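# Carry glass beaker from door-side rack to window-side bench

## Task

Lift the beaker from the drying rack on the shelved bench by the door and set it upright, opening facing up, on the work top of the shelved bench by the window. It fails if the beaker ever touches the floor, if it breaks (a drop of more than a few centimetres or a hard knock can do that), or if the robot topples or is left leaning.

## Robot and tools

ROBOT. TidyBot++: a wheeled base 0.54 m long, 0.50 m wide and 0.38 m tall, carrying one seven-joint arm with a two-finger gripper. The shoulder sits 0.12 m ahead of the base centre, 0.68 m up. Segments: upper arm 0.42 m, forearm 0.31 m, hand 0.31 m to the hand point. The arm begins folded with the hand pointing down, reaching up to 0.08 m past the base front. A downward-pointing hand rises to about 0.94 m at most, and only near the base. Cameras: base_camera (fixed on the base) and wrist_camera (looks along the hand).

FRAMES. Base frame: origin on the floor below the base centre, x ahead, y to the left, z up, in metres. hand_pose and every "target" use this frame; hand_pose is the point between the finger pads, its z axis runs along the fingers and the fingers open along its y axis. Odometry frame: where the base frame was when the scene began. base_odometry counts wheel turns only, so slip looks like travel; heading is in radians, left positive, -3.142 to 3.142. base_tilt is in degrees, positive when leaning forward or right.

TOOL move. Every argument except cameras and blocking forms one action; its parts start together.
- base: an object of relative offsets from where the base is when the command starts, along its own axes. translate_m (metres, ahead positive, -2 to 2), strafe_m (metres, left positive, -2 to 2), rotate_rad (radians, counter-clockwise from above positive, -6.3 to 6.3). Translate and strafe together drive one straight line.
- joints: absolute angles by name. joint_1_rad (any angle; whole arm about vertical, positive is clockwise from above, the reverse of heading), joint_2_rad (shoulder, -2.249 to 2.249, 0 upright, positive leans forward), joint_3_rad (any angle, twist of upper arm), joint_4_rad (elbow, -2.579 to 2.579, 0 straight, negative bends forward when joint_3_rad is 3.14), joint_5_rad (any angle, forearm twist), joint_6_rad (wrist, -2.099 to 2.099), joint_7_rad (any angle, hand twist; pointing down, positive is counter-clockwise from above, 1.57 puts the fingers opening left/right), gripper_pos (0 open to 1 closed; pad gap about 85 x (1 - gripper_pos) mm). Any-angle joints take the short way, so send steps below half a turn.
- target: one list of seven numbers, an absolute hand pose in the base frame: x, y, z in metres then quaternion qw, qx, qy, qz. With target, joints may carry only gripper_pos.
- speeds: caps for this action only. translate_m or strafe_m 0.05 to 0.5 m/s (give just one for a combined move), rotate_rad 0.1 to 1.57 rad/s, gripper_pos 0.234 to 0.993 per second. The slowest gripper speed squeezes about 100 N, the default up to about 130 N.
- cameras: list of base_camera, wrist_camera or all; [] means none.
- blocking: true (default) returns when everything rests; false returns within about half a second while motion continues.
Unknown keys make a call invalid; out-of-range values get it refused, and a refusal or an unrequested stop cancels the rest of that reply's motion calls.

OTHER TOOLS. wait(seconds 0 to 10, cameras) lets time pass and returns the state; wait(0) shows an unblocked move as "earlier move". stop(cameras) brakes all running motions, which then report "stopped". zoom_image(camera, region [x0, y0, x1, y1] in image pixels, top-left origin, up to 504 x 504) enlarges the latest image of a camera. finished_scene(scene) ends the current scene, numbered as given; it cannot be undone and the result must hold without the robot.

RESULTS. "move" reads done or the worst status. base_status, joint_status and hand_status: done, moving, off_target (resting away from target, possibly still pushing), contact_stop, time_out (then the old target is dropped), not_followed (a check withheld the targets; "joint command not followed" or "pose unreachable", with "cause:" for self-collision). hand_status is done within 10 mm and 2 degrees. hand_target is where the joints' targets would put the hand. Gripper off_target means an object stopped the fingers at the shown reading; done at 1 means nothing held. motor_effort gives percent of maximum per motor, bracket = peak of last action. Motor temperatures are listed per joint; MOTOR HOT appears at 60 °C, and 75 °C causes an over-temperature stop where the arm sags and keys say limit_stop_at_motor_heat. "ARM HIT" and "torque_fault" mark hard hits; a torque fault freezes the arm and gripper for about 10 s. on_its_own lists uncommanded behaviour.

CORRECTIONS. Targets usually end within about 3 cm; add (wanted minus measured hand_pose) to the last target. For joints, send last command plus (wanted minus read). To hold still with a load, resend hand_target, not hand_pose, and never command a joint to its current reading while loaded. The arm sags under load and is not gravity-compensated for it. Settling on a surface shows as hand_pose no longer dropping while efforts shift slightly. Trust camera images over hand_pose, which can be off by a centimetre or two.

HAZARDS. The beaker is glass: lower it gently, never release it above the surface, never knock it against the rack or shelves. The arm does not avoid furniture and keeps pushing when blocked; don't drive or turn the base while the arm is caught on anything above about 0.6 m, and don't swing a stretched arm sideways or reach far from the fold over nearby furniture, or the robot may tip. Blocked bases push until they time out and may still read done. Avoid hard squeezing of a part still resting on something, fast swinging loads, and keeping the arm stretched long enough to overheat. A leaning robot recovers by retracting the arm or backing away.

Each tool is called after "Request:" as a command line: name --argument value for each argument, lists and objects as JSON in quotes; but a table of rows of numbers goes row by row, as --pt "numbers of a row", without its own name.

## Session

Request:
move

Scene clock: 0.00 s.
Motor temperatures (°C): [30 33 27 32 34 35 38]
base_odometry: x=+0.000 y=+0.000 heading=+0.000
base_tilt: forward=+0.2 right=-0.1
base_status: not commanded
joint_positions: joint_1_rad=-0.008 joint_2_rad=-0.340 joint_3_rad=+3.114 joint_4_rad=-2.532 joint_5_rad=+0.013 joint_6_rad=-0.863 joint_7_rad=+1.551 gripper_pos=+0.000
joint_status: not commanded
motor_effort: joint_1_rad=+0 joint_2_rad=-2 joint_3_rad=+1 joint_4_rad=+12 joint_5_rad=+1 joint_6_rad=+0 joint_7_rad=-1
hand_pose: x=+0.2609 y=+0.0021 z=+0.5853 quat_wxyz=(+0.009, +0.999, +0.011, +0.043) (m; base frame)
hand_target: x=+0.2613 y=+0.0022 z=+0.5856 quat_wxyz=(+0.009, +0.999, +0.011, +0.044) (m; base frame)
hand_status: not commanded
pictures: base_camera, wrist_camera
camera_calibration:
wrist_camera: T_world_to_cam=[[0.0327105, -0.997969, 0.054654, -0.0479988], [-0.997324, -0.0361692, -0.0635417, 0.347954], [0.0653895, -0.0524292, -0.996482, 0.700787], [0, 0, 0, 1]] pos_world=[0.302768, 0.00142563, 0.723055]

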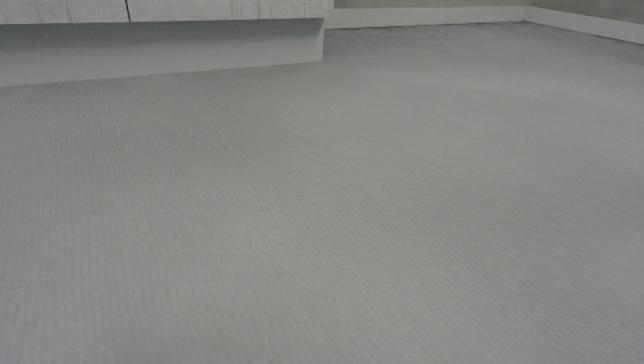

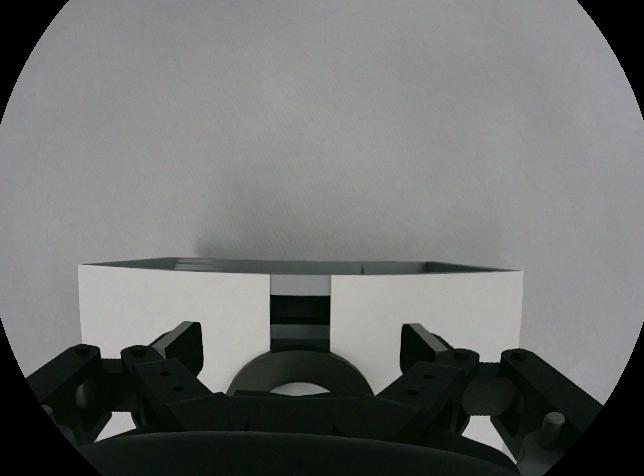

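Request:
move --joints '{"joint_6_rad": 0.55, "joint_1_rad": 0.0}' --cameras '["wrist_camera"]'

Scene clock: 7.03 s.
Motor temperatures (°C): [30 33 27 32 34 35 38]
move: done
base_odometry: x=+0.000 y=+0.000 heading=+0.000
base_tilt: forward=+0.2 right=+0.0
base_status: not commanded
joint_positions: joint_1_rad=-0.008 joint_2_rad=-0.340 joint_3_rad=+3.114 joint_4_rad=-2.533 joint_5_rad=+0.013 joint_6_rad=+0.510 joint_7_rad=+1.551 gripper_pos=+0.000
joint_status: all done
motor_effort: joint_1_rad=+0(1) joint_2_rad=-6(6) joint_3_rad=+1(1) joint_4_rad=+16(17) joint_5_rad=+1(1) joint_6_rad=+8(8) joint_7_rad=-1(2)
hand_pose: x=+0.5428 y=+0.0193 z=+0.8606 quat_wxyz=(-0.013, +0.745, +0.015, +0.666) (m; base frame)
hand_target: x=+0.5444 y=+0.0163 z=+0.8737 quat_wxyz=(-0.011, +0.731, +0.012, +0.682) (m; base frame)
hand_status: not commanded
pictures: wrist_camera
camera_calibration:
wrist_camera: T_world_to_cam=[[0.00554555, -0.999817, 0.0183109, -0.00909475], [-0.133268, -0.0188868, -0.9909, 0.975947], [0.991065, 0.00305483, -0.133348, -0.288768], [0, 0, 0, 1]] pos_world=[0.4163, 0.0102216, 0.928726]

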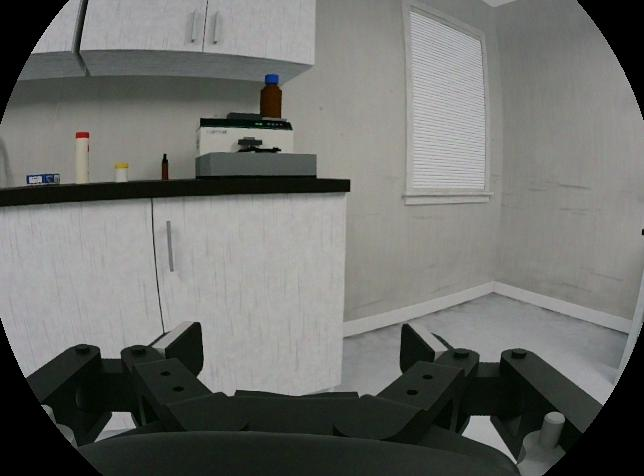

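Request:
move --joints '{"joint_1_rad": 1.57}' --cameras '["wrist_camera"]'

Request:
move --joints '{"joint_1_rad": 3.05}' --cameras '["wrist_camera"]'

Scene clock: 12.27 s.
Motor temperatures (°C): [30 33 27 32 34 35 38]
move: done
base_odometry: x=+0.000 y=+0.000 heading=+0.000
base_tilt: forward=+0.1 right=+0.0
base_status: not commanded
joint_positions: joint_1_rad=+1.547 joint_2_rad=-0.340 joint_3_rad=+3.114 joint_4_rad=-2.533 joint_5_rad=+0.013 joint_6_rad=+0.511 joint_7_rad=+1.551 gripper_pos=+0.000
joint_status: all done
motor_effort: joint_1_rad=+0(2) joint_2_rad=-6(6) joint_3_rad=+1(1) joint_4_rad=+17(17) joint_5_rad=+0(1) joint_6_rad=+8(8) joint_7_rad=-1(2)
hand_pose: x=+0.1452 y=-0.4234 z=+0.8606 quat_wxyz=(+0.458, +0.542, -0.512, +0.484) (m; base frame)
hand_target: x=+0.1357 y=-0.4254 z=+0.8737 quat_wxyz=(+0.474, +0.526, -0.509, +0.490) (m; base frame)
hand_status: not commanded
pictures: wrist_camera
camera_calibration:
wrist_camera: T_world_to_cam=[[-0.999592, -0.0219105, 0.0183066, 0.110521], [-0.021059, 0.13282, -0.990916, 0.962595], [0.01928, -0.990898, -0.133227, -0.173235], [0, 0, 0, 1]] pos_world=[0.134087, -0.297089, 0.928748]

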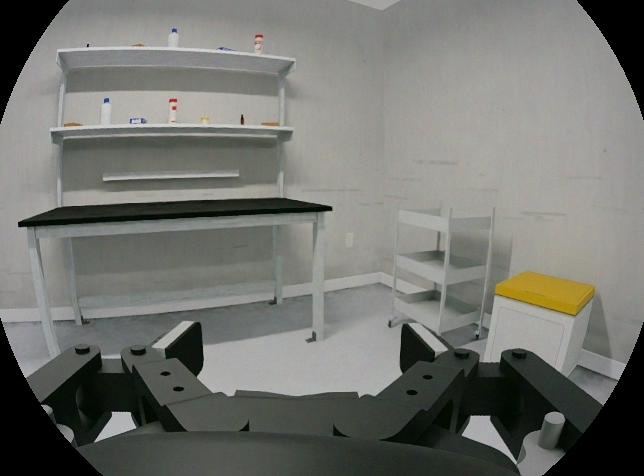

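Scene clock: 15.00 s.
Motor temperatures (°C): [30 33 27 32 34 35 38]
move: done
base_odometry: x=+0.000 y=+0.000 heading=+0.000
base_tilt: forward=+0.1 right=+0.0
base_status: not commanded
joint_positions: joint_1_rad=+3.027 joint_2_rad=-0.340 joint_3_rad=+3.114 joint_4_rad=-2.533 joint_5_rad=+0.013 joint_6_rad=+0.511 joint_7_rad=+1.551 gripper_pos=+0.000
joint_status: all done
motor_effort: joint_1_rad=+0(2) joint_2_rad=-6(6) joint_3_rad=+1(2) joint_4_rad=+17(17) joint_5_rad=+1(1) joint_6_rad=+8(8) joint_7_rad=-1(3)
hand_pose: x=-0.3003 y=-0.0645 z=+0.8606 quat_wxyz=(+0.665, +0.055, -0.743, +0.048) (m; base frame)
hand_target: x=-0.3031 y=-0.0552 z=+0.8737 quat_wxyz=(+0.681, +0.045, -0.730, +0.042) (m; base frame)
hand_status: not commanded
pictures: wrist_camera
camera_calibration:
wrist_camera: T_world_to_cam=[[-0.112351, 0.9935, 0.0183044, 0.00494078], [0.130307, 0.0329929, -0.990925, 0.944583], [-0.985087, -0.108946, -0.133167, -0.0537707], [0, 0, 0, 1]] pos_world=[-0.1755, -0.0419313, 0.928759]

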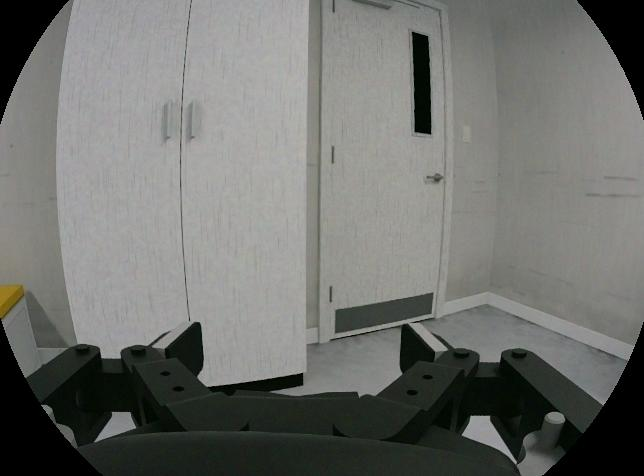

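Request:
move --joints '{"joint_1_rad": 4.712}' --cameras '["wrist_camera"]'

Scene clock: 19.30 s.
Motor temperatures (°C): [30 33 27 32 34 35 38]
move: done
base_odometry: x=+0.000 y=+0.000 heading=+0.000
base_tilt: forward=+0.1 right=+0.0
base_status: not commanded
joint_positions: joint_1_rad=+4.689 joint_2_rad=-0.340 joint_3_rad=+3.114 joint_4_rad=-2.533 joint_5_rad=+0.013 joint_6_rad=+0.511 joint_7_rad=+1.551 gripper_pos=+0.000
joint_status: all done
motor_effort: joint_1_rad=+0(2) joint_2_rad=-5(6) joint_3_rad=+1(1) joint_4_rad=+16(17) joint_5_rad=+1(1) joint_6_rad=+8(8) joint_7_rad=-1(2)
hand_pose: x=+0.0929 y=+0.4234 z=+0.8606 quat_wxyz=(+0.484, -0.512, -0.542, -0.458) (m; base frame)
hand_target: x=+0.1025 y=+0.4254 z=+0.8737 quat_wxyz=(+0.490, -0.509, -0.526, -0.474) (m; base frame)
hand_status: not commanded
pictures: wrist_camera
camera_calibration:
wrist_camera: T_world_to_cam=[[0.999601, 0.0215288, 0.0183022, -0.12738], [0.0210017, -0.132708, -0.990933, 0.95759], [-0.0189047, 0.990921, -0.133107, -0.168801], [0, 0, 0, 1]] pos_world=[0.104027, 0.297091, 0.92877]

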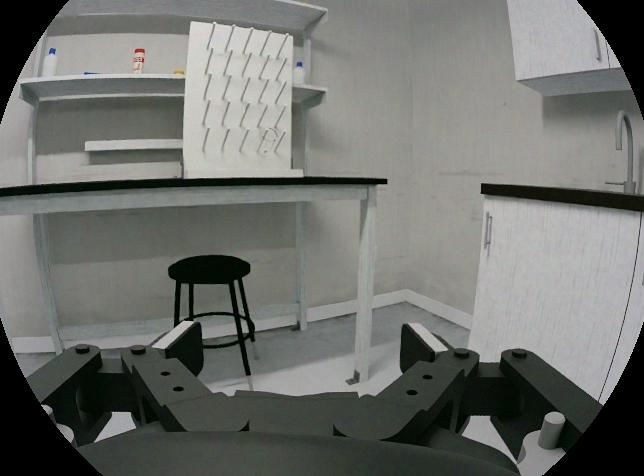

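Request:
zoom_image --camera "wrist_camera" --region '[170, 10, 340, 190]'

Request:
zoom_image --camera "wrist_camera" --region '[230, 110, 310, 190]'

Scaled by 2.800.

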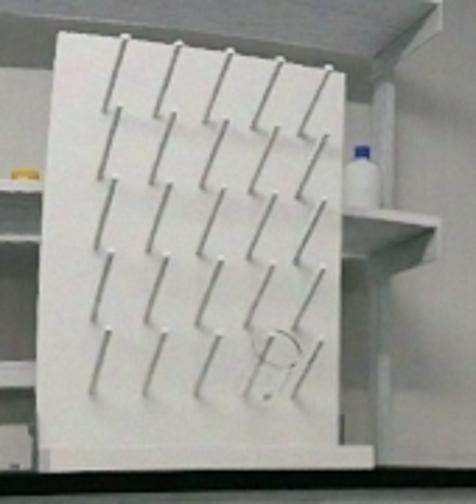

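Scaled by 6.300.

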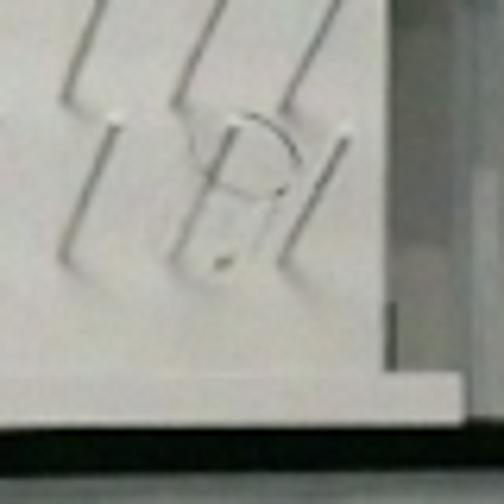

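Request:
move --base '{"translate_m": 0.266, "strafe_m": 0.803, "rotate_rad": 2.0}' --joints '{"joint_1_rad": 0.0, "joint_2_rad": 0.045, "joint_3_rad": 3.16, "joint_4_rad": -1.618, "joint_6_rad": 0.076, "joint_7_rad": 1.637}' --cameras '["wrist_camera", "base_camera"]'

Scene clock: 188.53 s.
Motor temperatures (°C): [30 32 27 32 34 36 38]
move: done
base_odometry: x=+0.266 y=+0.803 heading=+2.001
base_tilt: forward=+0.1 right=+0.0
base_status: done
joint_positions: joint_1_rad=+6.267 joint_2_rad=+0.035 joint_3_rad=+3.155 joint_4_rad=-1.648 joint_5_rad=+0.013 joint_6_rad=+0.127 joint_7_rad=+1.568 gripper_pos=+0.000
joint_status: all done
motor_effort: joint_1_rad=+0(2) joint_2_rad=-20(22) joint_3_rad=+1(2) joint_4_rad=+19(20) joint_5_rad=+1(2) joint_6_rad=+8(9) joint_7_rad=-1(3)
hand_pose: x=+0.7575 y=+0.0041 z=+1.0718 quat_wxyz=(-0.002, -0.702, -0.005, -0.712) (m; base frame)
hand_target: x=+0.7624 y=-0.0098 z=+1.0681 quat_wxyz=(-0.034, -0.712, -0.022, -0.701) (m; base frame)
hand_status: not commanded
pictures: base_camera, wrist_camera
camera_calibration:
wrist_camera: T_world_to_cam=[[-0.0309505, -0.999231, 0.0240574, -0.00789445], [-0.00773567, -0.0238288, -0.999686, 1.12788], [0.999491, -0.0311269, -0.00699221, -0.61504], [0, 0, 0, 1]] pos_world=[0.623207, -0.000156577, 1.12342]

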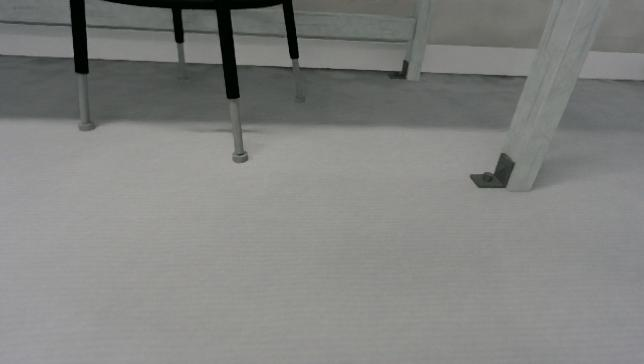

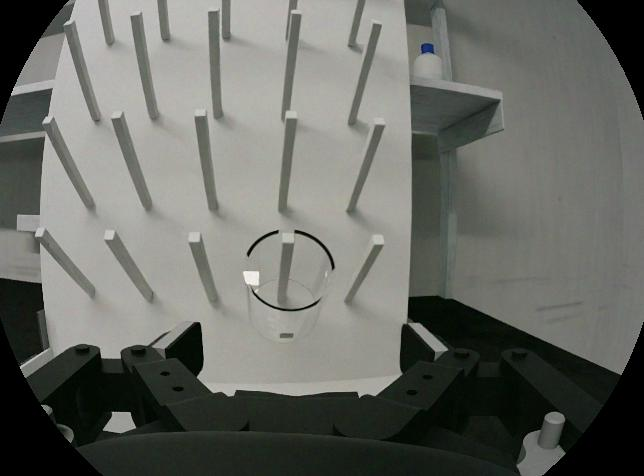

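Request:
move

Scene clock: 203.97 s.
Motor temperatures (°C): [30 32 27 33 34 36 38]
base_odometry: x=+0.266 y=+0.803 heading=+2.001
base_tilt: forward=+0.1 right=-0.1
base_status: done
joint_positions: joint_1_rad=+6.267 joint_2_rad=+0.035 joint_3_rad=+3.155 joint_4_rad=-1.648 joint_5_rad=+0.013 joint_6_rad=+0.127 joint_7_rad=+1.568 gripper_pos=+0.000
joint_status: all done
motor_effort: joint_1_rad=-1(2) joint_2_rad=-20(22) joint_3_rad=+1(2) joint_4_rad=+19(20) joint_5_rad=+1(2) joint_6_rad=+8(9) joint_7_rad=-1(3)
hand_pose: x=+0.7575 y=+0.0041 z=+1.0717 quat_wxyz=(-0.002, -0.702, -0.006, -0.712) (m; base frame)
hand_target: x=+0.7624 y=-0.0098 z=+1.0681 quat_wxyz=(-0.034, -0.712, -0.022, -0.701) (m; base frame)
hand_status: not commanded
pictures: base_camera, wrist_camera
camera_calibration:
wrist_camera: T_world_to_cam=[[-0.0309516, -0.999225, 0.0243094, -0.00816284], [-0.00797809, -0.0240733, -0.999678, 1.12798], [0.999489, -0.0311356, -0.00722681, -0.614788], [0, 0, 0, 1]] pos_world=[0.623221, -0.000144025, 1.12338]

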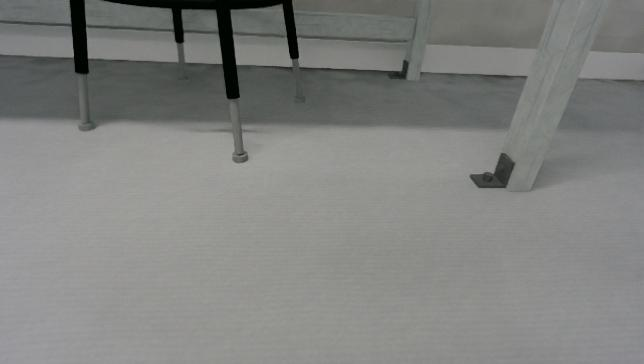

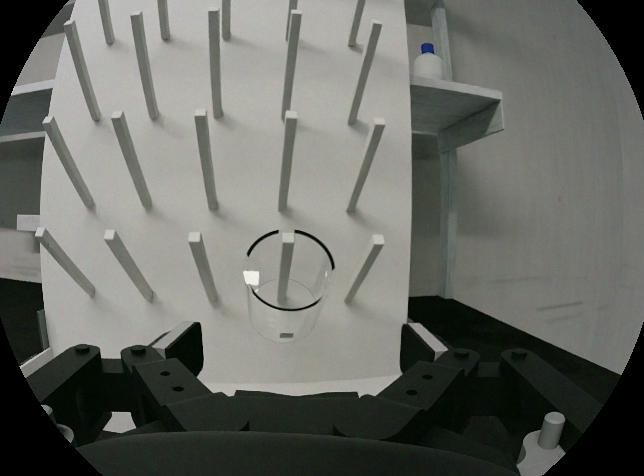

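Request:
zoom_image --camera "wrist_camera" --region '[170, 200, 410, 380]'

Scaled by 2.100.

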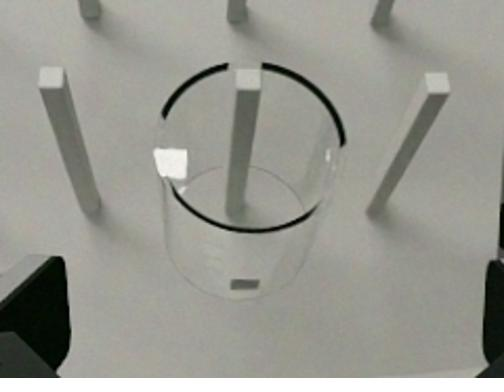

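Request:
move --base '{"translate_m": 0.0355, "strafe_m": -0.117, "rotate_rad": 0.149}' --joints '{"joint_2_rad": 0.064, "joint_4_rad": -1.279, "joint_6_rad": -0.605}'

Scene clock: 337.93 s.
Motor temperatures (°C): [29 32 26 34 34 35 38]
move: done
base_odometry: x=+0.358 y=+0.884 heading=+2.150
base_tilt: forward=+0.1 right=+0.0
base_status: done
joint_positions: joint_1_rad=+6.277 joint_2_rad=+0.046 joint_3_rad=+3.161 joint_4_rad=-1.308 joint_5_rad=+0.013 joint_6_rad=-0.552 joint_7_rad=+1.568 gripper_pos=+0.000
joint_status: all done
motor_effort: joint_1_rad=+0(4) joint_2_rad=-20(23) joint_3_rad=+0(4) joint_4_rad=+19(21) joint_5_rad=+1(2) joint_6_rad=+8(9) joint_7_rad=-1(2)
hand_pose: x=+0.7395 y=-0.0086 z=+1.0673 quat_wxyz=(-0.010, -0.815, +0.004, -0.579) (m; base frame)
hand_target: x=+0.7417 y=-0.0120 z=+1.0580 quat_wxyz=(-0.030, -0.827, -0.022, -0.561) (m; base frame)
hand_status: not commanded
pictures: base_camera, wrist_camera
camera_calibration:
wrist_camera: T_world_to_cam=[[-0.0456589, -0.9983, 0.0362208, -0.0231377], [-0.350794, -0.0179264, -0.936281, 1.30904], [0.935339, -0.0554556, -0.349379, -0.184777], [0, 0, 0, 1]] pos_world=[0.630975, -0.00987893, 1.16191]

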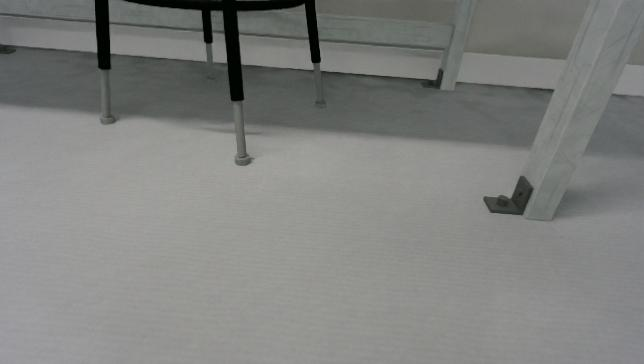

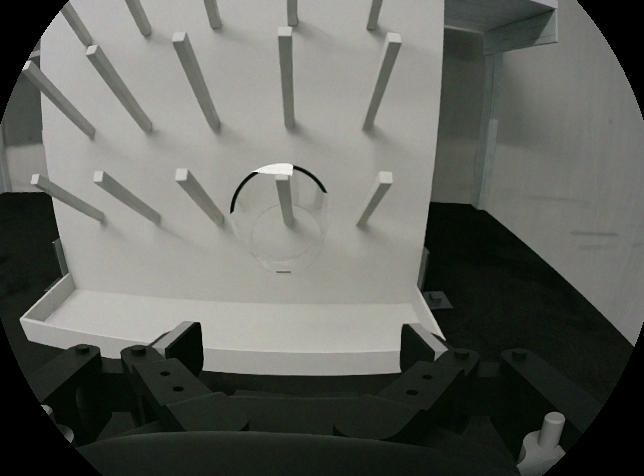

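Request:
zoom_image --camera "wrist_camera" --region '[160, 120, 420, 320]'

Scaled by 1.938.

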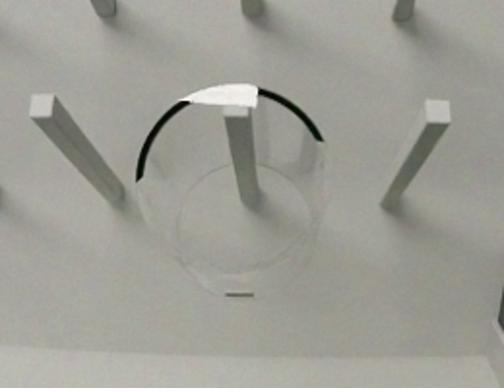

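Request:
move --base '{"translate_m": 0.08, "strafe_m": -0.0035, "rotate_rad": 0.021}' --joints '{"joint_4_rad": -1.327}' --speeds '{"translate_m": 0.2}'

Request:
zoom_image --camera "wrist_camera" --region '[160, 100, 440, 320]'

Scene clock: 367.63 s.
Motor temperatures (°C): [29 32 26 34 34 35 38]
move: done
base_odometry: x=+0.317 y=+0.953 heading=+2.171
base_tilt: forward=+0.2 right=+0.0
base_status: done
joint_positions: joint_1_rad=+6.277 joint_2_rad=+0.068 joint_3_rad=+3.158 joint_4_rad=-1.324 joint_5_rad=+0.013 joint_6_rad=-0.557 joint_7_rad=+1.569 gripper_pos=+0.000
joint_status: all done
motor_effort: joint_1_rad=+0(2) joint_2_rad=-21(24) joint_3_rad=+0(2) joint_4_rad=+18(21) joint_5_rad=+1(2) joint_6_rad=+7(8) joint_7_rad=-2(2)
hand_pose: x=+0.7464 y=-0.0070 z=+1.0427 quat_wxyz=(-0.009, -0.827, +0.002, -0.562) (m; base frame)
hand_target: x=+0.7389 y=-0.0120 z=+1.0295 quat_wxyz=(-0.029, -0.840, -0.023, -0.541) (m; base frame)
hand_status: not commanded
pictures: base_camera, wrist_camera
camera_calibration:
wrist_camera: T_world_to_cam=[[-0.0415334, -0.99842, 0.0378543, -0.0251127], [-0.390479, -0.0186535, -0.920423, 1.30153], [0.919674, -0.0530096, -0.389087, -0.146633], [0, 0, 0, 1]] pos_world=[0.642032, -0.00856784, 1.14186]

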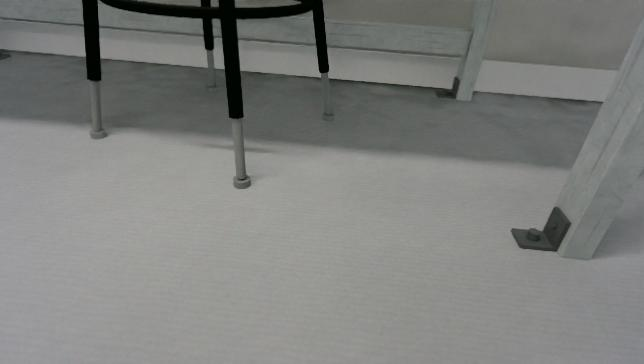

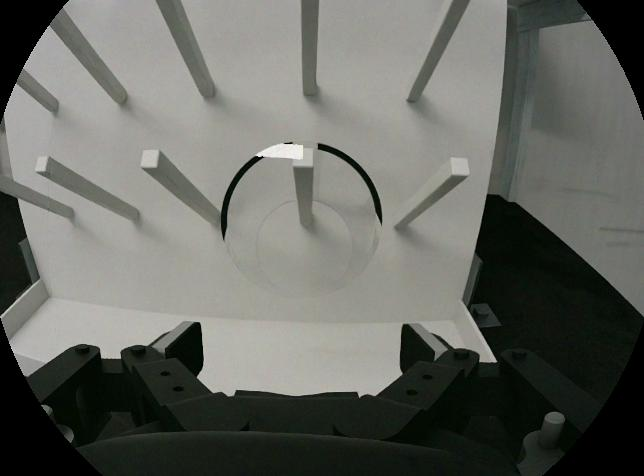

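Scaled by 1.800.

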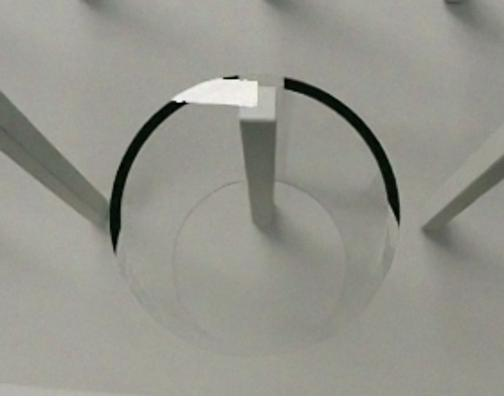

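Request:
move --joints '{"joint_4_rad": -1.26}' --cameras '["wrist_camera"]'

Scene clock: 414.87 s.
Motor temperatures (°C): [29 32 26 34 34 35 38]
move: done
base_odometry: x=+0.317 y=+0.953 heading=+2.171
base_tilt: forward=+0.1 right=+0.0
base_status: not commanded
joint_positions: joint_1_rad=+6.277 joint_2_rad=+0.068 joint_3_rad=+3.158 joint_4_rad=-1.281 joint_5_rad=+0.013 joint_6_rad=-0.559 joint_7_rad=+1.569 gripper_pos=+0.000
joint_status: all done
motor_effort: joint_1_rad=+0(1) joint_2_rad=-21(22) joint_3_rad=+0(1) joint_4_rad=+19(21) joint_5_rad=+1(2) joint_6_rad=+8(8) joint_7_rad=-1(2)
hand_pose: x=+0.7481 y=-0.0070 z=+1.0677 quat_wxyz=(-0.009, -0.816, +0.002, -0.578) (m; base frame)
hand_target: x=+0.7424 y=-0.0120 z=+1.0694 quat_wxyz=(-0.031, -0.821, -0.022, -0.569) (m; base frame)
hand_status: not commanded
pictures: wrist_camera
camera_calibration:
wrist_camera: T_world_to_cam=[[-0.0430068, -0.998404, 0.0366132, -0.0235538], [-0.352623, -0.0191195, -0.93557, 1.31307], [0.934777, -0.0531465, -0.351237, -0.190254], [0, 0, 0, 1]] pos_world=[0.63985, -0.00852234, 1.16251]

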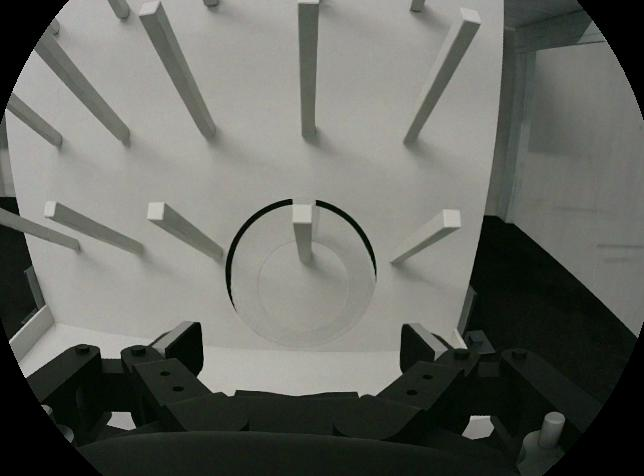

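Request:
move --base '{"translate_m": 0.056, "strafe_m": -0.001}' --speeds '{"translate_m": 0.1}' --cameras '["wrist_camera"]'

Request:
zoom_image --camera "wrist_camera" --region '[120, 120, 480, 440]'

Scene clock: 426.73 s.
Motor temperatures (°C): [29 33 26 34 34 35 38]
move: done
base_odometry: x=+0.286 y=+1.000 heading=+2.171
base_tilt: forward=+0.2 right=+0.1
base_status: done
joint_positions: joint_1_rad=+6.277 joint_2_rad=+0.068 joint_3_rad=+3.158 joint_4_rad=-1.281 joint_5_rad=+0.013 joint_6_rad=-0.559 joint_7_rad=+1.569 gripper_pos=+0.000
joint_status: not commanded
motor_effort: joint_1_rad=+0(1) joint_2_rad=-21(24) joint_3_rad=+0(1) joint_4_rad=+19(20) joint_5_rad=+1(2) joint_6_rad=+7(8) joint_7_rad=-1(2)
hand_pose: x=+0.7482 y=-0.0070 z=+1.0675 quat_wxyz=(-0.009, -0.816, +0.002, -0.578) (m; base frame)
hand_target: x=+0.7424 y=-0.0120 z=+1.0694 quat_wxyz=(-0.031, -0.821, -0.022, -0.569) (m; base frame)
hand_status: not commanded
pictures: wrist_camera
camera_calibration:
wrist_camera: T_world_to_cam=[[-0.0429932, -0.998404, 0.0366312, -0.0235758], [-0.353102, -0.019114, -0.93539, 1.31305], [0.934597, -0.0531499, -0.351716, -0.189696], [0, 0, 0, 1]] pos_world=[0.639918, -0.00852282, 1.16236]

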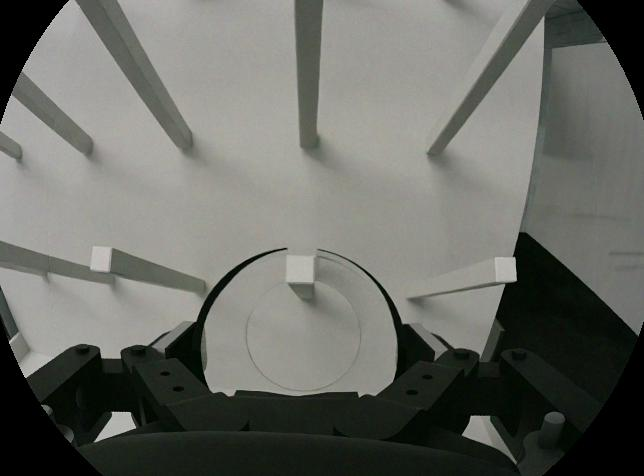

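Scaled by 1.400.

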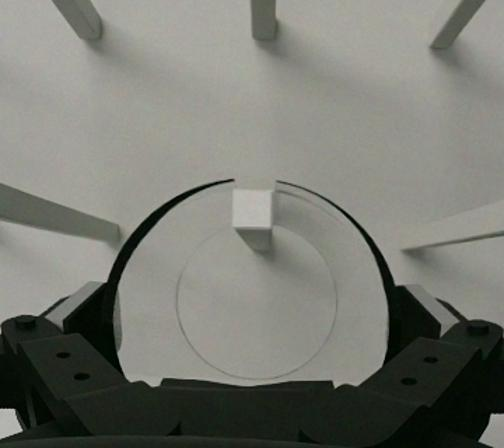

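Request:
move --joints '{"gripper_pos": 0.2}' --speeds '{"gripper_pos": 0.234}' --cameras '["wrist_camera"]'

Request:
zoom_image --camera "wrist_camera" --region '[120, 120, 480, 440]'

Scene clock: 434.47 s.
Motor temperatures (°C): [29 33 26 34 34 35 38]
move: done
base_odometry: x=+0.286 y=+1.000 heading=+2.171
base_tilt: forward=+0.2 right=+0.0
base_status: not commanded
joint_positions: joint_1_rad=+6.277 joint_2_rad=+0.068 joint_3_rad=+3.158 joint_4_rad=-1.281 joint_5_rad=+0.013 joint_6_rad=-0.559 joint_7_rad=+1.569 gripper_pos=+0.200
joint_status: all done
motor_effort: joint_1_rad=+0(1) joint_2_rad=-21(21) joint_3_rad=+0(1) joint_4_rad=+19(20) joint_5_rad=+1(1) joint_6_rad=+7(8) joint_7_rad=-1(2)
hand_pose: x=+0.7482 y=-0.0070 z=+1.0675 quat_wxyz=(-0.009, -0.816, +0.002, -0.578) (m; base frame)
hand_target: x=+0.7424 y=-0.0120 z=+1.0694 quat_wxyz=(-0.031, -0.821, -0.022, -0.569) (m; base frame)
hand_status: not commanded
pictures: wrist_camera
camera_calibration:
wrist_camera: T_world_to_cam=[[-0.042973, -0.998402, 0.0366886, -0.0236521], [-0.353102, -0.0191748, -0.935388, 1.31305], [0.934597, -0.0531512, -0.351714, -0.189699], [0, 0, 0, 1]] pos_world=[0.639918, -0.00851955, 1.16236]

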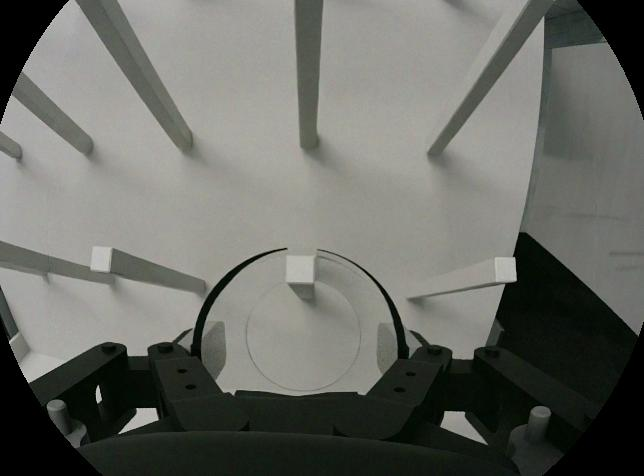

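Scaled by 1.400.

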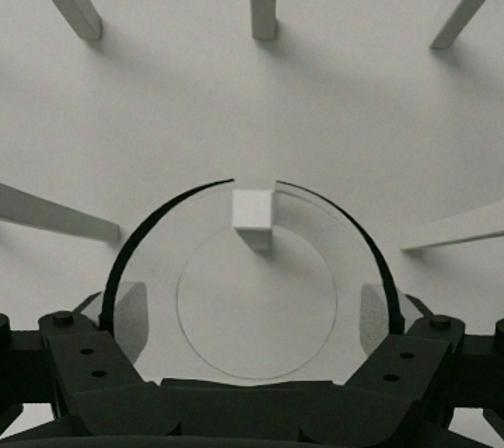

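Request:
move --joints '{"gripper_pos": 0.22}' --speeds '{"gripper_pos": 0.234}' --cameras '["wrist_camera"]'

Request:
zoom_image --camera "wrist_camera" --region '[120, 120, 480, 440]'

Scene clock: 437.00 s.
Motor temperatures (°C): [29 33 26 34 34 35 38]
move: done
base_odometry: x=+0.286 y=+1.000 heading=+2.171
base_tilt: forward=+0.2 right=-0.1
base_status: not commanded
joint_positions: joint_1_rad=+6.277 joint_2_rad=+0.068 joint_3_rad=+3.158 joint_4_rad=-1.281 joint_5_rad=+0.013 joint_6_rad=-0.559 joint_7_rad=+1.569 gripper_pos=+0.209
joint_status: all done
motor_effort: joint_1_rad=+0(1) joint_2_rad=-19(21) joint_3_rad=+1(1) joint_4_rad=+19(19) joint_5_rad=+1(1) joint_6_rad=+8(8) joint_7_rad=-1(2)
hand_pose: x=+0.7481 y=-0.0070 z=+1.0674 quat_wxyz=(-0.009, -0.816, +0.002, -0.578) (m; base frame)
hand_target: x=+0.7424 y=-0.0120 z=+1.0694 quat_wxyz=(-0.031, -0.821, -0.022, -0.569) (m; base frame)
hand_status: not commanded
pictures: wrist_camera
camera_calibration:
wrist_camera: T_world_to_cam=[[-0.04295, -0.998401, 0.0367495, -0.0237339], [-0.353217, -0.0192335, -0.935344, 1.31305], [0.934555, -0.0531536, -0.351826, -0.189549], [0, 0, 0, 1]] pos_world=[0.639917, -0.00851658, 1.16234]

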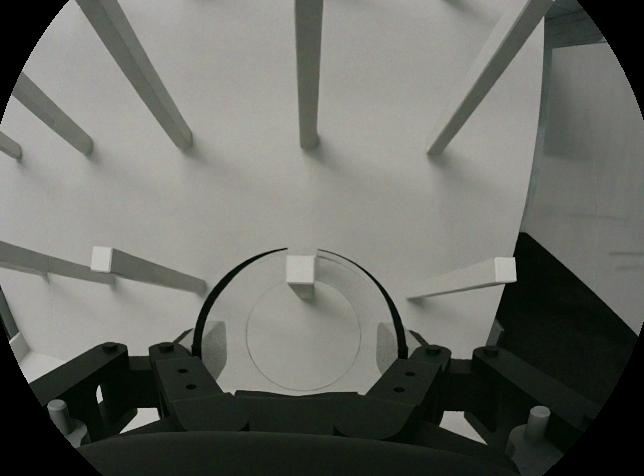

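Scaled by 1.400.

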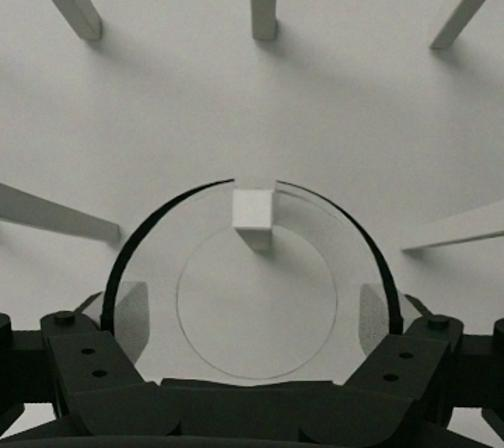

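Request:
move --joints '{"gripper_pos": 0.232}' --speeds '{"gripper_pos": 0.234}' --cameras '["wrist_camera"]'

Scene clock: 438.40 s.
Motor temperatures (°C): [29 33 26 34 34 35 38]
move: done
base_odometry: x=+0.286 y=+1.000 heading=+2.171
base_tilt: forward=+0.2 right=-0.1
base_status: not commanded
joint_positions: joint_1_rad=+6.277 joint_2_rad=+0.068 joint_3_rad=+3.158 joint_4_rad=-1.281 joint_5_rad=+0.013 joint_6_rad=-0.559 joint_7_rad=+1.569 gripper_pos=+0.214
joint_status: all done
motor_effort: joint_1_rad=+0(1) joint_2_rad=-18(18) joint_3_rad=+1(1) joint_4_rad=+19(19) joint_5_rad=+1(1) joint_6_rad=+8(8) joint_7_rad=-2(2)
hand_pose: x=+0.7481 y=-0.0070 z=+1.0675 quat_wxyz=(-0.009, -0.816, +0.002, -0.578) (m; base frame)
hand_target: x=+0.7424 y=-0.0120 z=+1.0694 quat_wxyz=(-0.031, -0.821, -0.022, -0.569) (m; base frame)
hand_status: not commanded
pictures: wrist_camera
camera_calibration:
wrist_camera: T_world_to_cam=[[-0.0429543, -0.998401, 0.0367438, -0.0237295], [-0.353107, -0.0192329, -0.935385, 1.31307], [0.934596, -0.0531533, -0.351716, -0.189629], [0, 0, 0, 1]] pos_world=[0.63986, -0.00851693, 1.1624]

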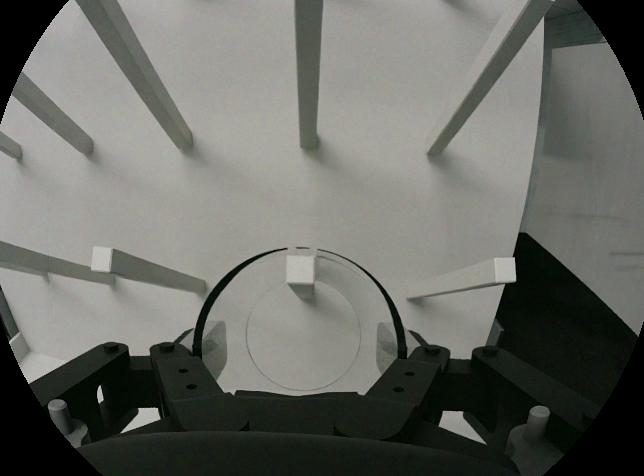

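Request:
move --joints '{"joint_2_rad": 0.077, "joint_4_rad": -1.179, "joint_6_rad": -0.672}' --cameras '["wrist_camera"]'

Request:
zoom_image --camera "wrist_camera" --region '[120, 120, 480, 440]'

Scene clock: 446.90 s.
Motor temperatures (°C): [29 33 26 34 34 35 38]
move: done
base_odometry: x=+0.286 y=+1.000 heading=+2.171
base_tilt: forward=+0.2 right=+0.0
base_status: not commanded
joint_positions: joint_1_rad=+6.277 joint_2_rad=+0.078 joint_3_rad=+3.158 joint_4_rad=-1.214 joint_5_rad=+0.013 joint_6_rad=-0.628 joint_7_rad=+1.569 gripper_pos=+0.214
joint_status: all done
motor_effort: joint_1_rad=+0(2) joint_2_rad=-22(24) joint_3_rad=+0(1) joint_4_rad=+20(21) joint_5_rad=+1(2) joint_6_rad=+9(9) joint_7_rad=-1(2)
hand_pose: x=+0.7467 y=-0.0072 z=+1.0816 quat_wxyz=(-0.009, -0.819, +0.003, -0.574) (m; base frame)
hand_target: x=+0.7420 y=-0.0120 z=+1.0898 quat_wxyz=(-0.031, -0.821, -0.022, -0.569) (m; base frame)
hand_status: not commanded
pictures: wrist_camera
camera_calibration:
wrist_camera: T_world_to_cam=[[-0.0434267, -0.99837, 0.0370359, -0.0243975], [-0.363109, -0.0187631, -0.931558, 1.32904], [0.930734, -0.0539026, -0.361702, -0.169661], [0, 0, 0, 1]] pos_world=[0.639437, -0.00856602, 1.17762]

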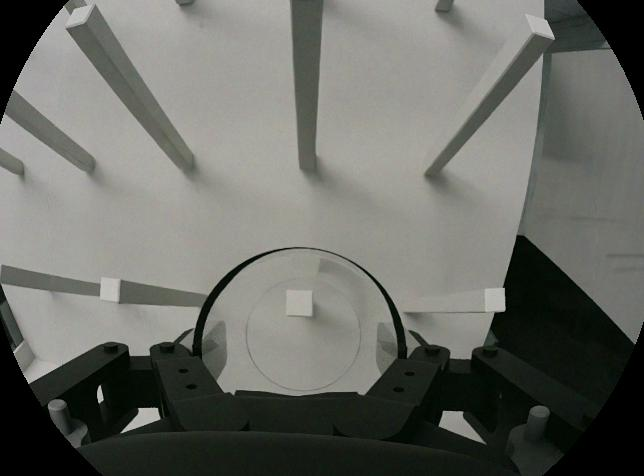

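Scaled by 1.400.

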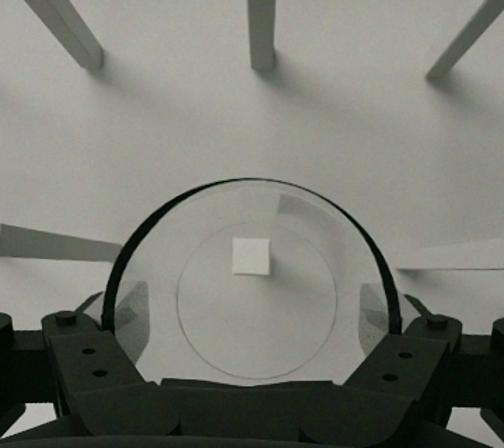

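Request:
move --base '{"translate_m": -0.032}' --joints '{"joint_2_rad": 0.1055, "joint_4_rad": -1.04, "joint_6_rad": -0.788}' --cameras '["wrist_camera"]'

Request:
zoom_image --camera "wrist_camera" --region '[120, 120, 480, 440]'

Scene clock: 455.40 s.
Motor temperatures (°C): [29 33 26 34 34 35 38]
move: done
base_odometry: x=+0.304 y=+0.974 heading=+2.171
base_tilt: forward=+0.2 right=+0.0
base_status: done
joint_positions: joint_1_rad=+6.277 joint_2_rad=+0.096 joint_3_rad=+3.158 joint_4_rad=-1.073 joint_5_rad=+0.013 joint_6_rad=-0.741 joint_7_rad=+1.569 gripper_pos=+0.214
joint_status: all done
motor_effort: joint_1_rad=+0(2) joint_2_rad=-22(25) joint_3_rad=+0(1) joint_4_rad=+19(21) joint_5_rad=+1(2) joint_6_rad=+9(9) joint_7_rad=-1(2)
hand_pose: x=+0.7423 y=-0.0073 z=+1.1202 quat_wxyz=(-0.010, -0.816, +0.003, -0.578) (m; base frame)
hand_target: x=+0.7408 y=-0.0121 z=+1.1195 quat_wxyz=(-0.031, -0.823, -0.021, -0.567) (m; base frame)
hand_status: not commanded
pictures: wrist_camera
camera_calibration:
wrist_camera: T_world_to_cam=[[-0.045123, -0.998312, 0.0365719, -0.0243553], [-0.354205, -0.0182424, -0.93499, 1.36069], [0.934079, -0.0551435, -0.352783, -0.164095], [0, 0, 0, 1]] pos_world=[0.634141, -0.0085407, 1.21523]

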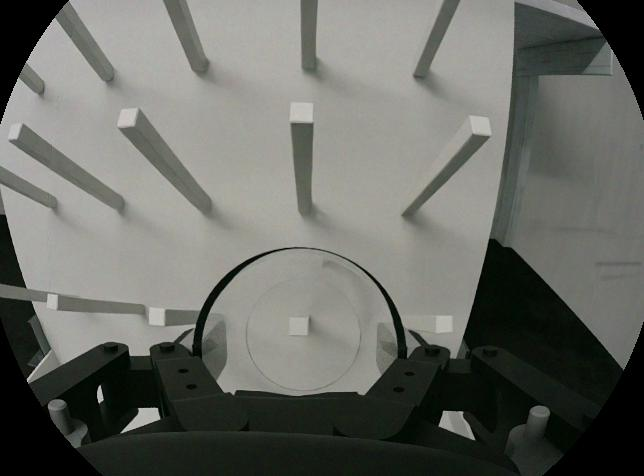

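Scaled by 1.400.

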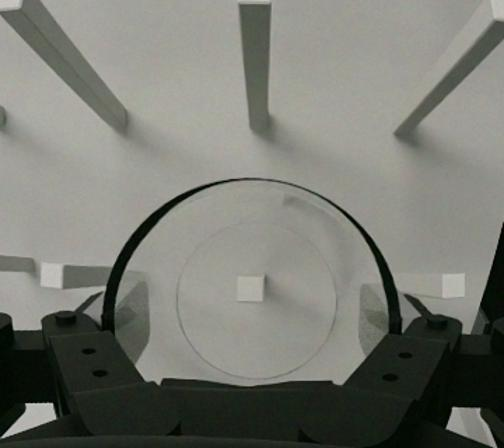

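Request:
move --base '{"translate_m": -0.06}' --joints '{"joint_2_rad": 0.137, "joint_4_rad": -0.914, "joint_6_rad": -0.882}' --speeds '{"translate_m": 0.2}' --cameras '["wrist_camera"]'

Request:
zoom_image --camera "wrist_camera" --region '[120, 120, 480, 440]'

Scene clock: 466.77 s.
Motor temperatures (°C): [29 33 26 34 34 35 38]
move: done
base_odometry: x=+0.338 y=+0.924 heading=+2.171
base_tilt: forward=+0.2 right=+0.0
base_status: done
joint_positions: joint_1_rad=+6.277 joint_2_rad=+0.133 joint_3_rad=+3.158 joint_4_rad=-0.942 joint_5_rad=+0.013 joint_6_rad=-0.837 joint_7_rad=+1.569 gripper_pos=+0.214
joint_status: all done
motor_effort: joint_1_rad=+0(1) joint_2_rad=-23(26) joint_3_rad=+1(1) joint_4_rad=+18(21) joint_5_rad=+1(2) joint_6_rad=+8(9) joint_7_rad=-1(2)
hand_pose: x=+0.7450 y=-0.0072 z=+1.1439 quat_wxyz=(-0.010, -0.817, +0.004, -0.577) (m; base frame)
hand_target: x=+0.7405 y=-0.0120 z=+1.1445 quat_wxyz=(-0.032, -0.823, -0.021, -0.567) (m; base frame)
hand_status: not commanded
pictures: wrist_camera
camera_calibration:
wrist_camera: T_world_to_cam=[[-0.0461148, -0.99826, 0.0367462, -0.0245113], [-0.356751, -0.0179016, -0.934028, 1.38458], [0.933061, -0.0561818, -0.355305, -0.154613], [0, 0, 0, 1]] pos_world=[0.637083, -0.00836882, 1.2392]

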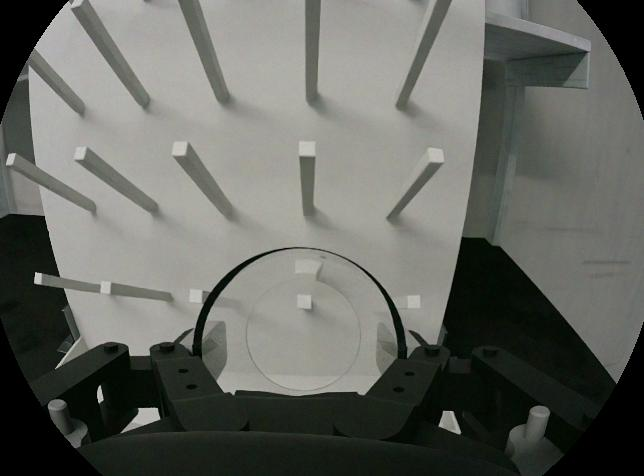

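Scaled by 1.400.

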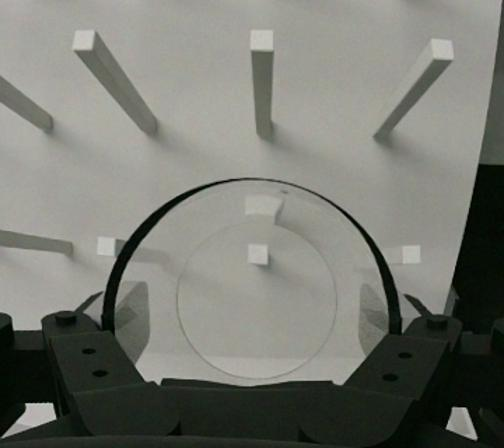

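Request:
move --base '{"translate_m": -0.567, "strafe_m": 0.242, "rotate_rad": 1.6}' --speeds '{"translate_m": 0.4, "rotate_rad": 0.9}'

Scene clock: 512.67 s.
Motor temperatures (°C): [29 33 26 34 34 35 38]
move: done
base_odometry: x=+0.459 y=+0.319 heading=-2.512
base_tilt: forward=+0.2 right=+0.0
base_status: done
joint_positions: joint_1_rad=+6.281 joint_2_rad=+0.143 joint_3_rad=+3.159 joint_4_rad=-0.942 joint_5_rad=+0.013 joint_6_rad=-0.837 joint_7_rad=+1.569 gripper_pos=+0.214
joint_status: not commanded
motor_effort: joint_1_rad=+0(5) joint_2_rad=-23(26) joint_3_rad=+1(3) joint_4_rad=+18(19) joint_5_rad=+1(3) joint_6_rad=+9(9) joint_7_rad=-1(2)
hand_pose: x=+0.7493 y=-0.0097 z=+1.1376 quat_wxyz=(-0.011, -0.820, +0.005, -0.572) (m; base frame)
hand_target: x=+0.7405 y=-0.0120 z=+1.1445 quat_wxyz=(-0.032, -0.823, -0.021, -0.567) (m; base frame)
hand_status: not commanded
pictures: base_camera, wrist_camera
camera_calibration:
wrist_camera: T_world_to_cam=[[-0.0497268, -0.998065, 0.0373269, -0.0244934], [-0.366457, -0.016534, -0.930288, 1.38326], [0.929105, -0.0599389, -0.364925, -0.147154], [0, 0, 0, 1]] pos_world=[0.642408, -0.0103954, 1.23404]

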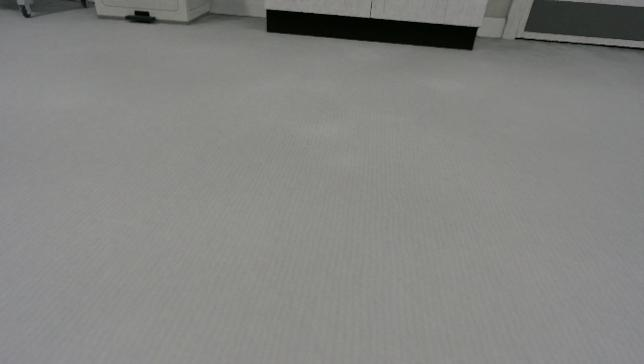

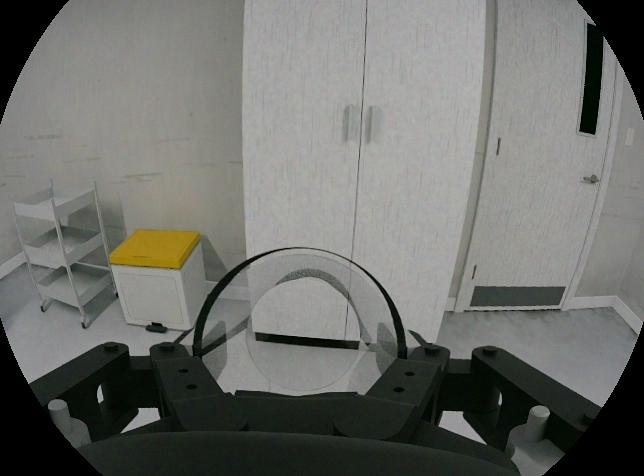

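Request:
move --base '{"translate_m": 0.454, "strafe_m": 0.978, "rotate_rad": 1.37}' --speeds '{"translate_m": 0.4, "rotate_rad": 0.9}'

Scene clock: 522.80 s.
Motor temperatures (°C): [29 33 26 34 34 35 38]
move: done
base_odometry: x=+0.667 y=-0.739 heading=-1.142
base_tilt: forward=+0.1 right=-0.1
base_status: done
joint_positions: joint_1_rad=+6.286 joint_2_rad=+0.146 joint_3_rad=+3.160 joint_4_rad=-0.942 joint_5_rad=+0.013 joint_6_rad=-0.838 joint_7_rad=+1.569 gripper_pos=+0.214
joint_status: not commanded
motor_effort: joint_1_rad=+0(5) joint_2_rad=-23(26) joint_3_rad=+0(3) joint_4_rad=+18(20) joint_5_rad=+1(2) joint_6_rad=+9(9) joint_7_rad=-1(2)
hand_pose: x=+0.7506 y=-0.0138 z=+1.1353 quat_wxyz=(-0.013, -0.821, +0.008, -0.571) (m; base frame)
hand_target: x=+0.7405 y=-0.0120 z=+1.1445 quat_wxyz=(-0.032, -0.823, -0.021, -0.567) (m; base frame)
hand_status: not commanded
pictures: base_camera, wrist_camera
camera_calibration:
wrist_camera: T_world_to_cam=[[-0.0561244, -0.997712, 0.0377013, -0.0240482], [-0.370385, -0.0142608, -0.928769, 1.38279], [0.927181, -0.0660906, -0.368738, -0.143745], [0, 0, 0, 1]] pos_world=[0.644094, -0.0137737, 1.2322]

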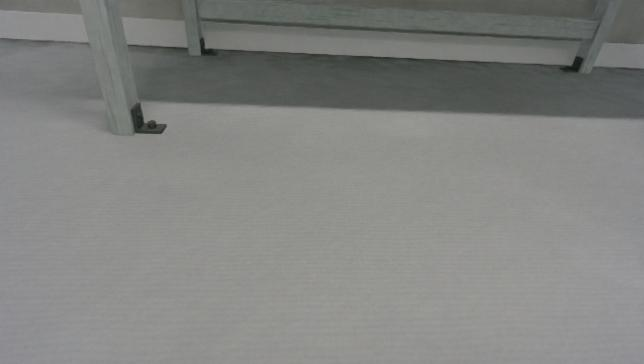

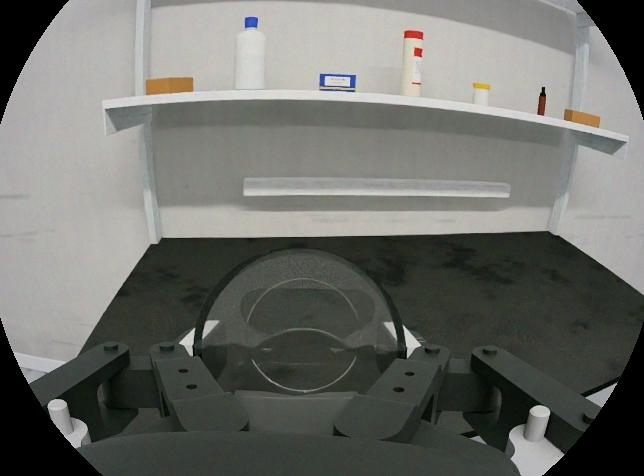

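Request:
zoom_image --camera "wrist_camera" --region '[400, 220, 644, 476]'

Request:
zoom_image --camera "wrist_camera" --region '[0, 220, 330, 440]'

Scaled by 1.969.

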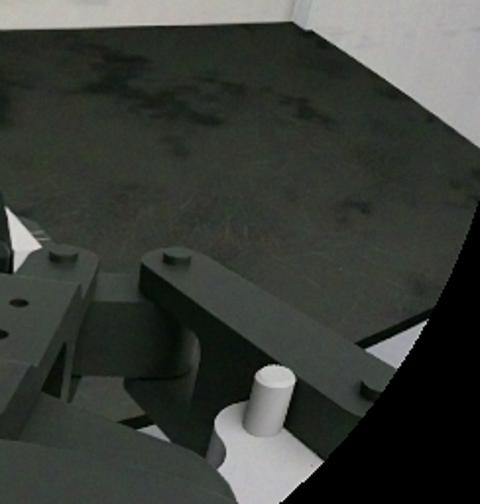

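Scaled by 1.527.

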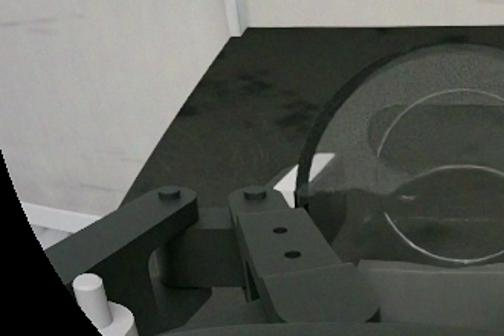

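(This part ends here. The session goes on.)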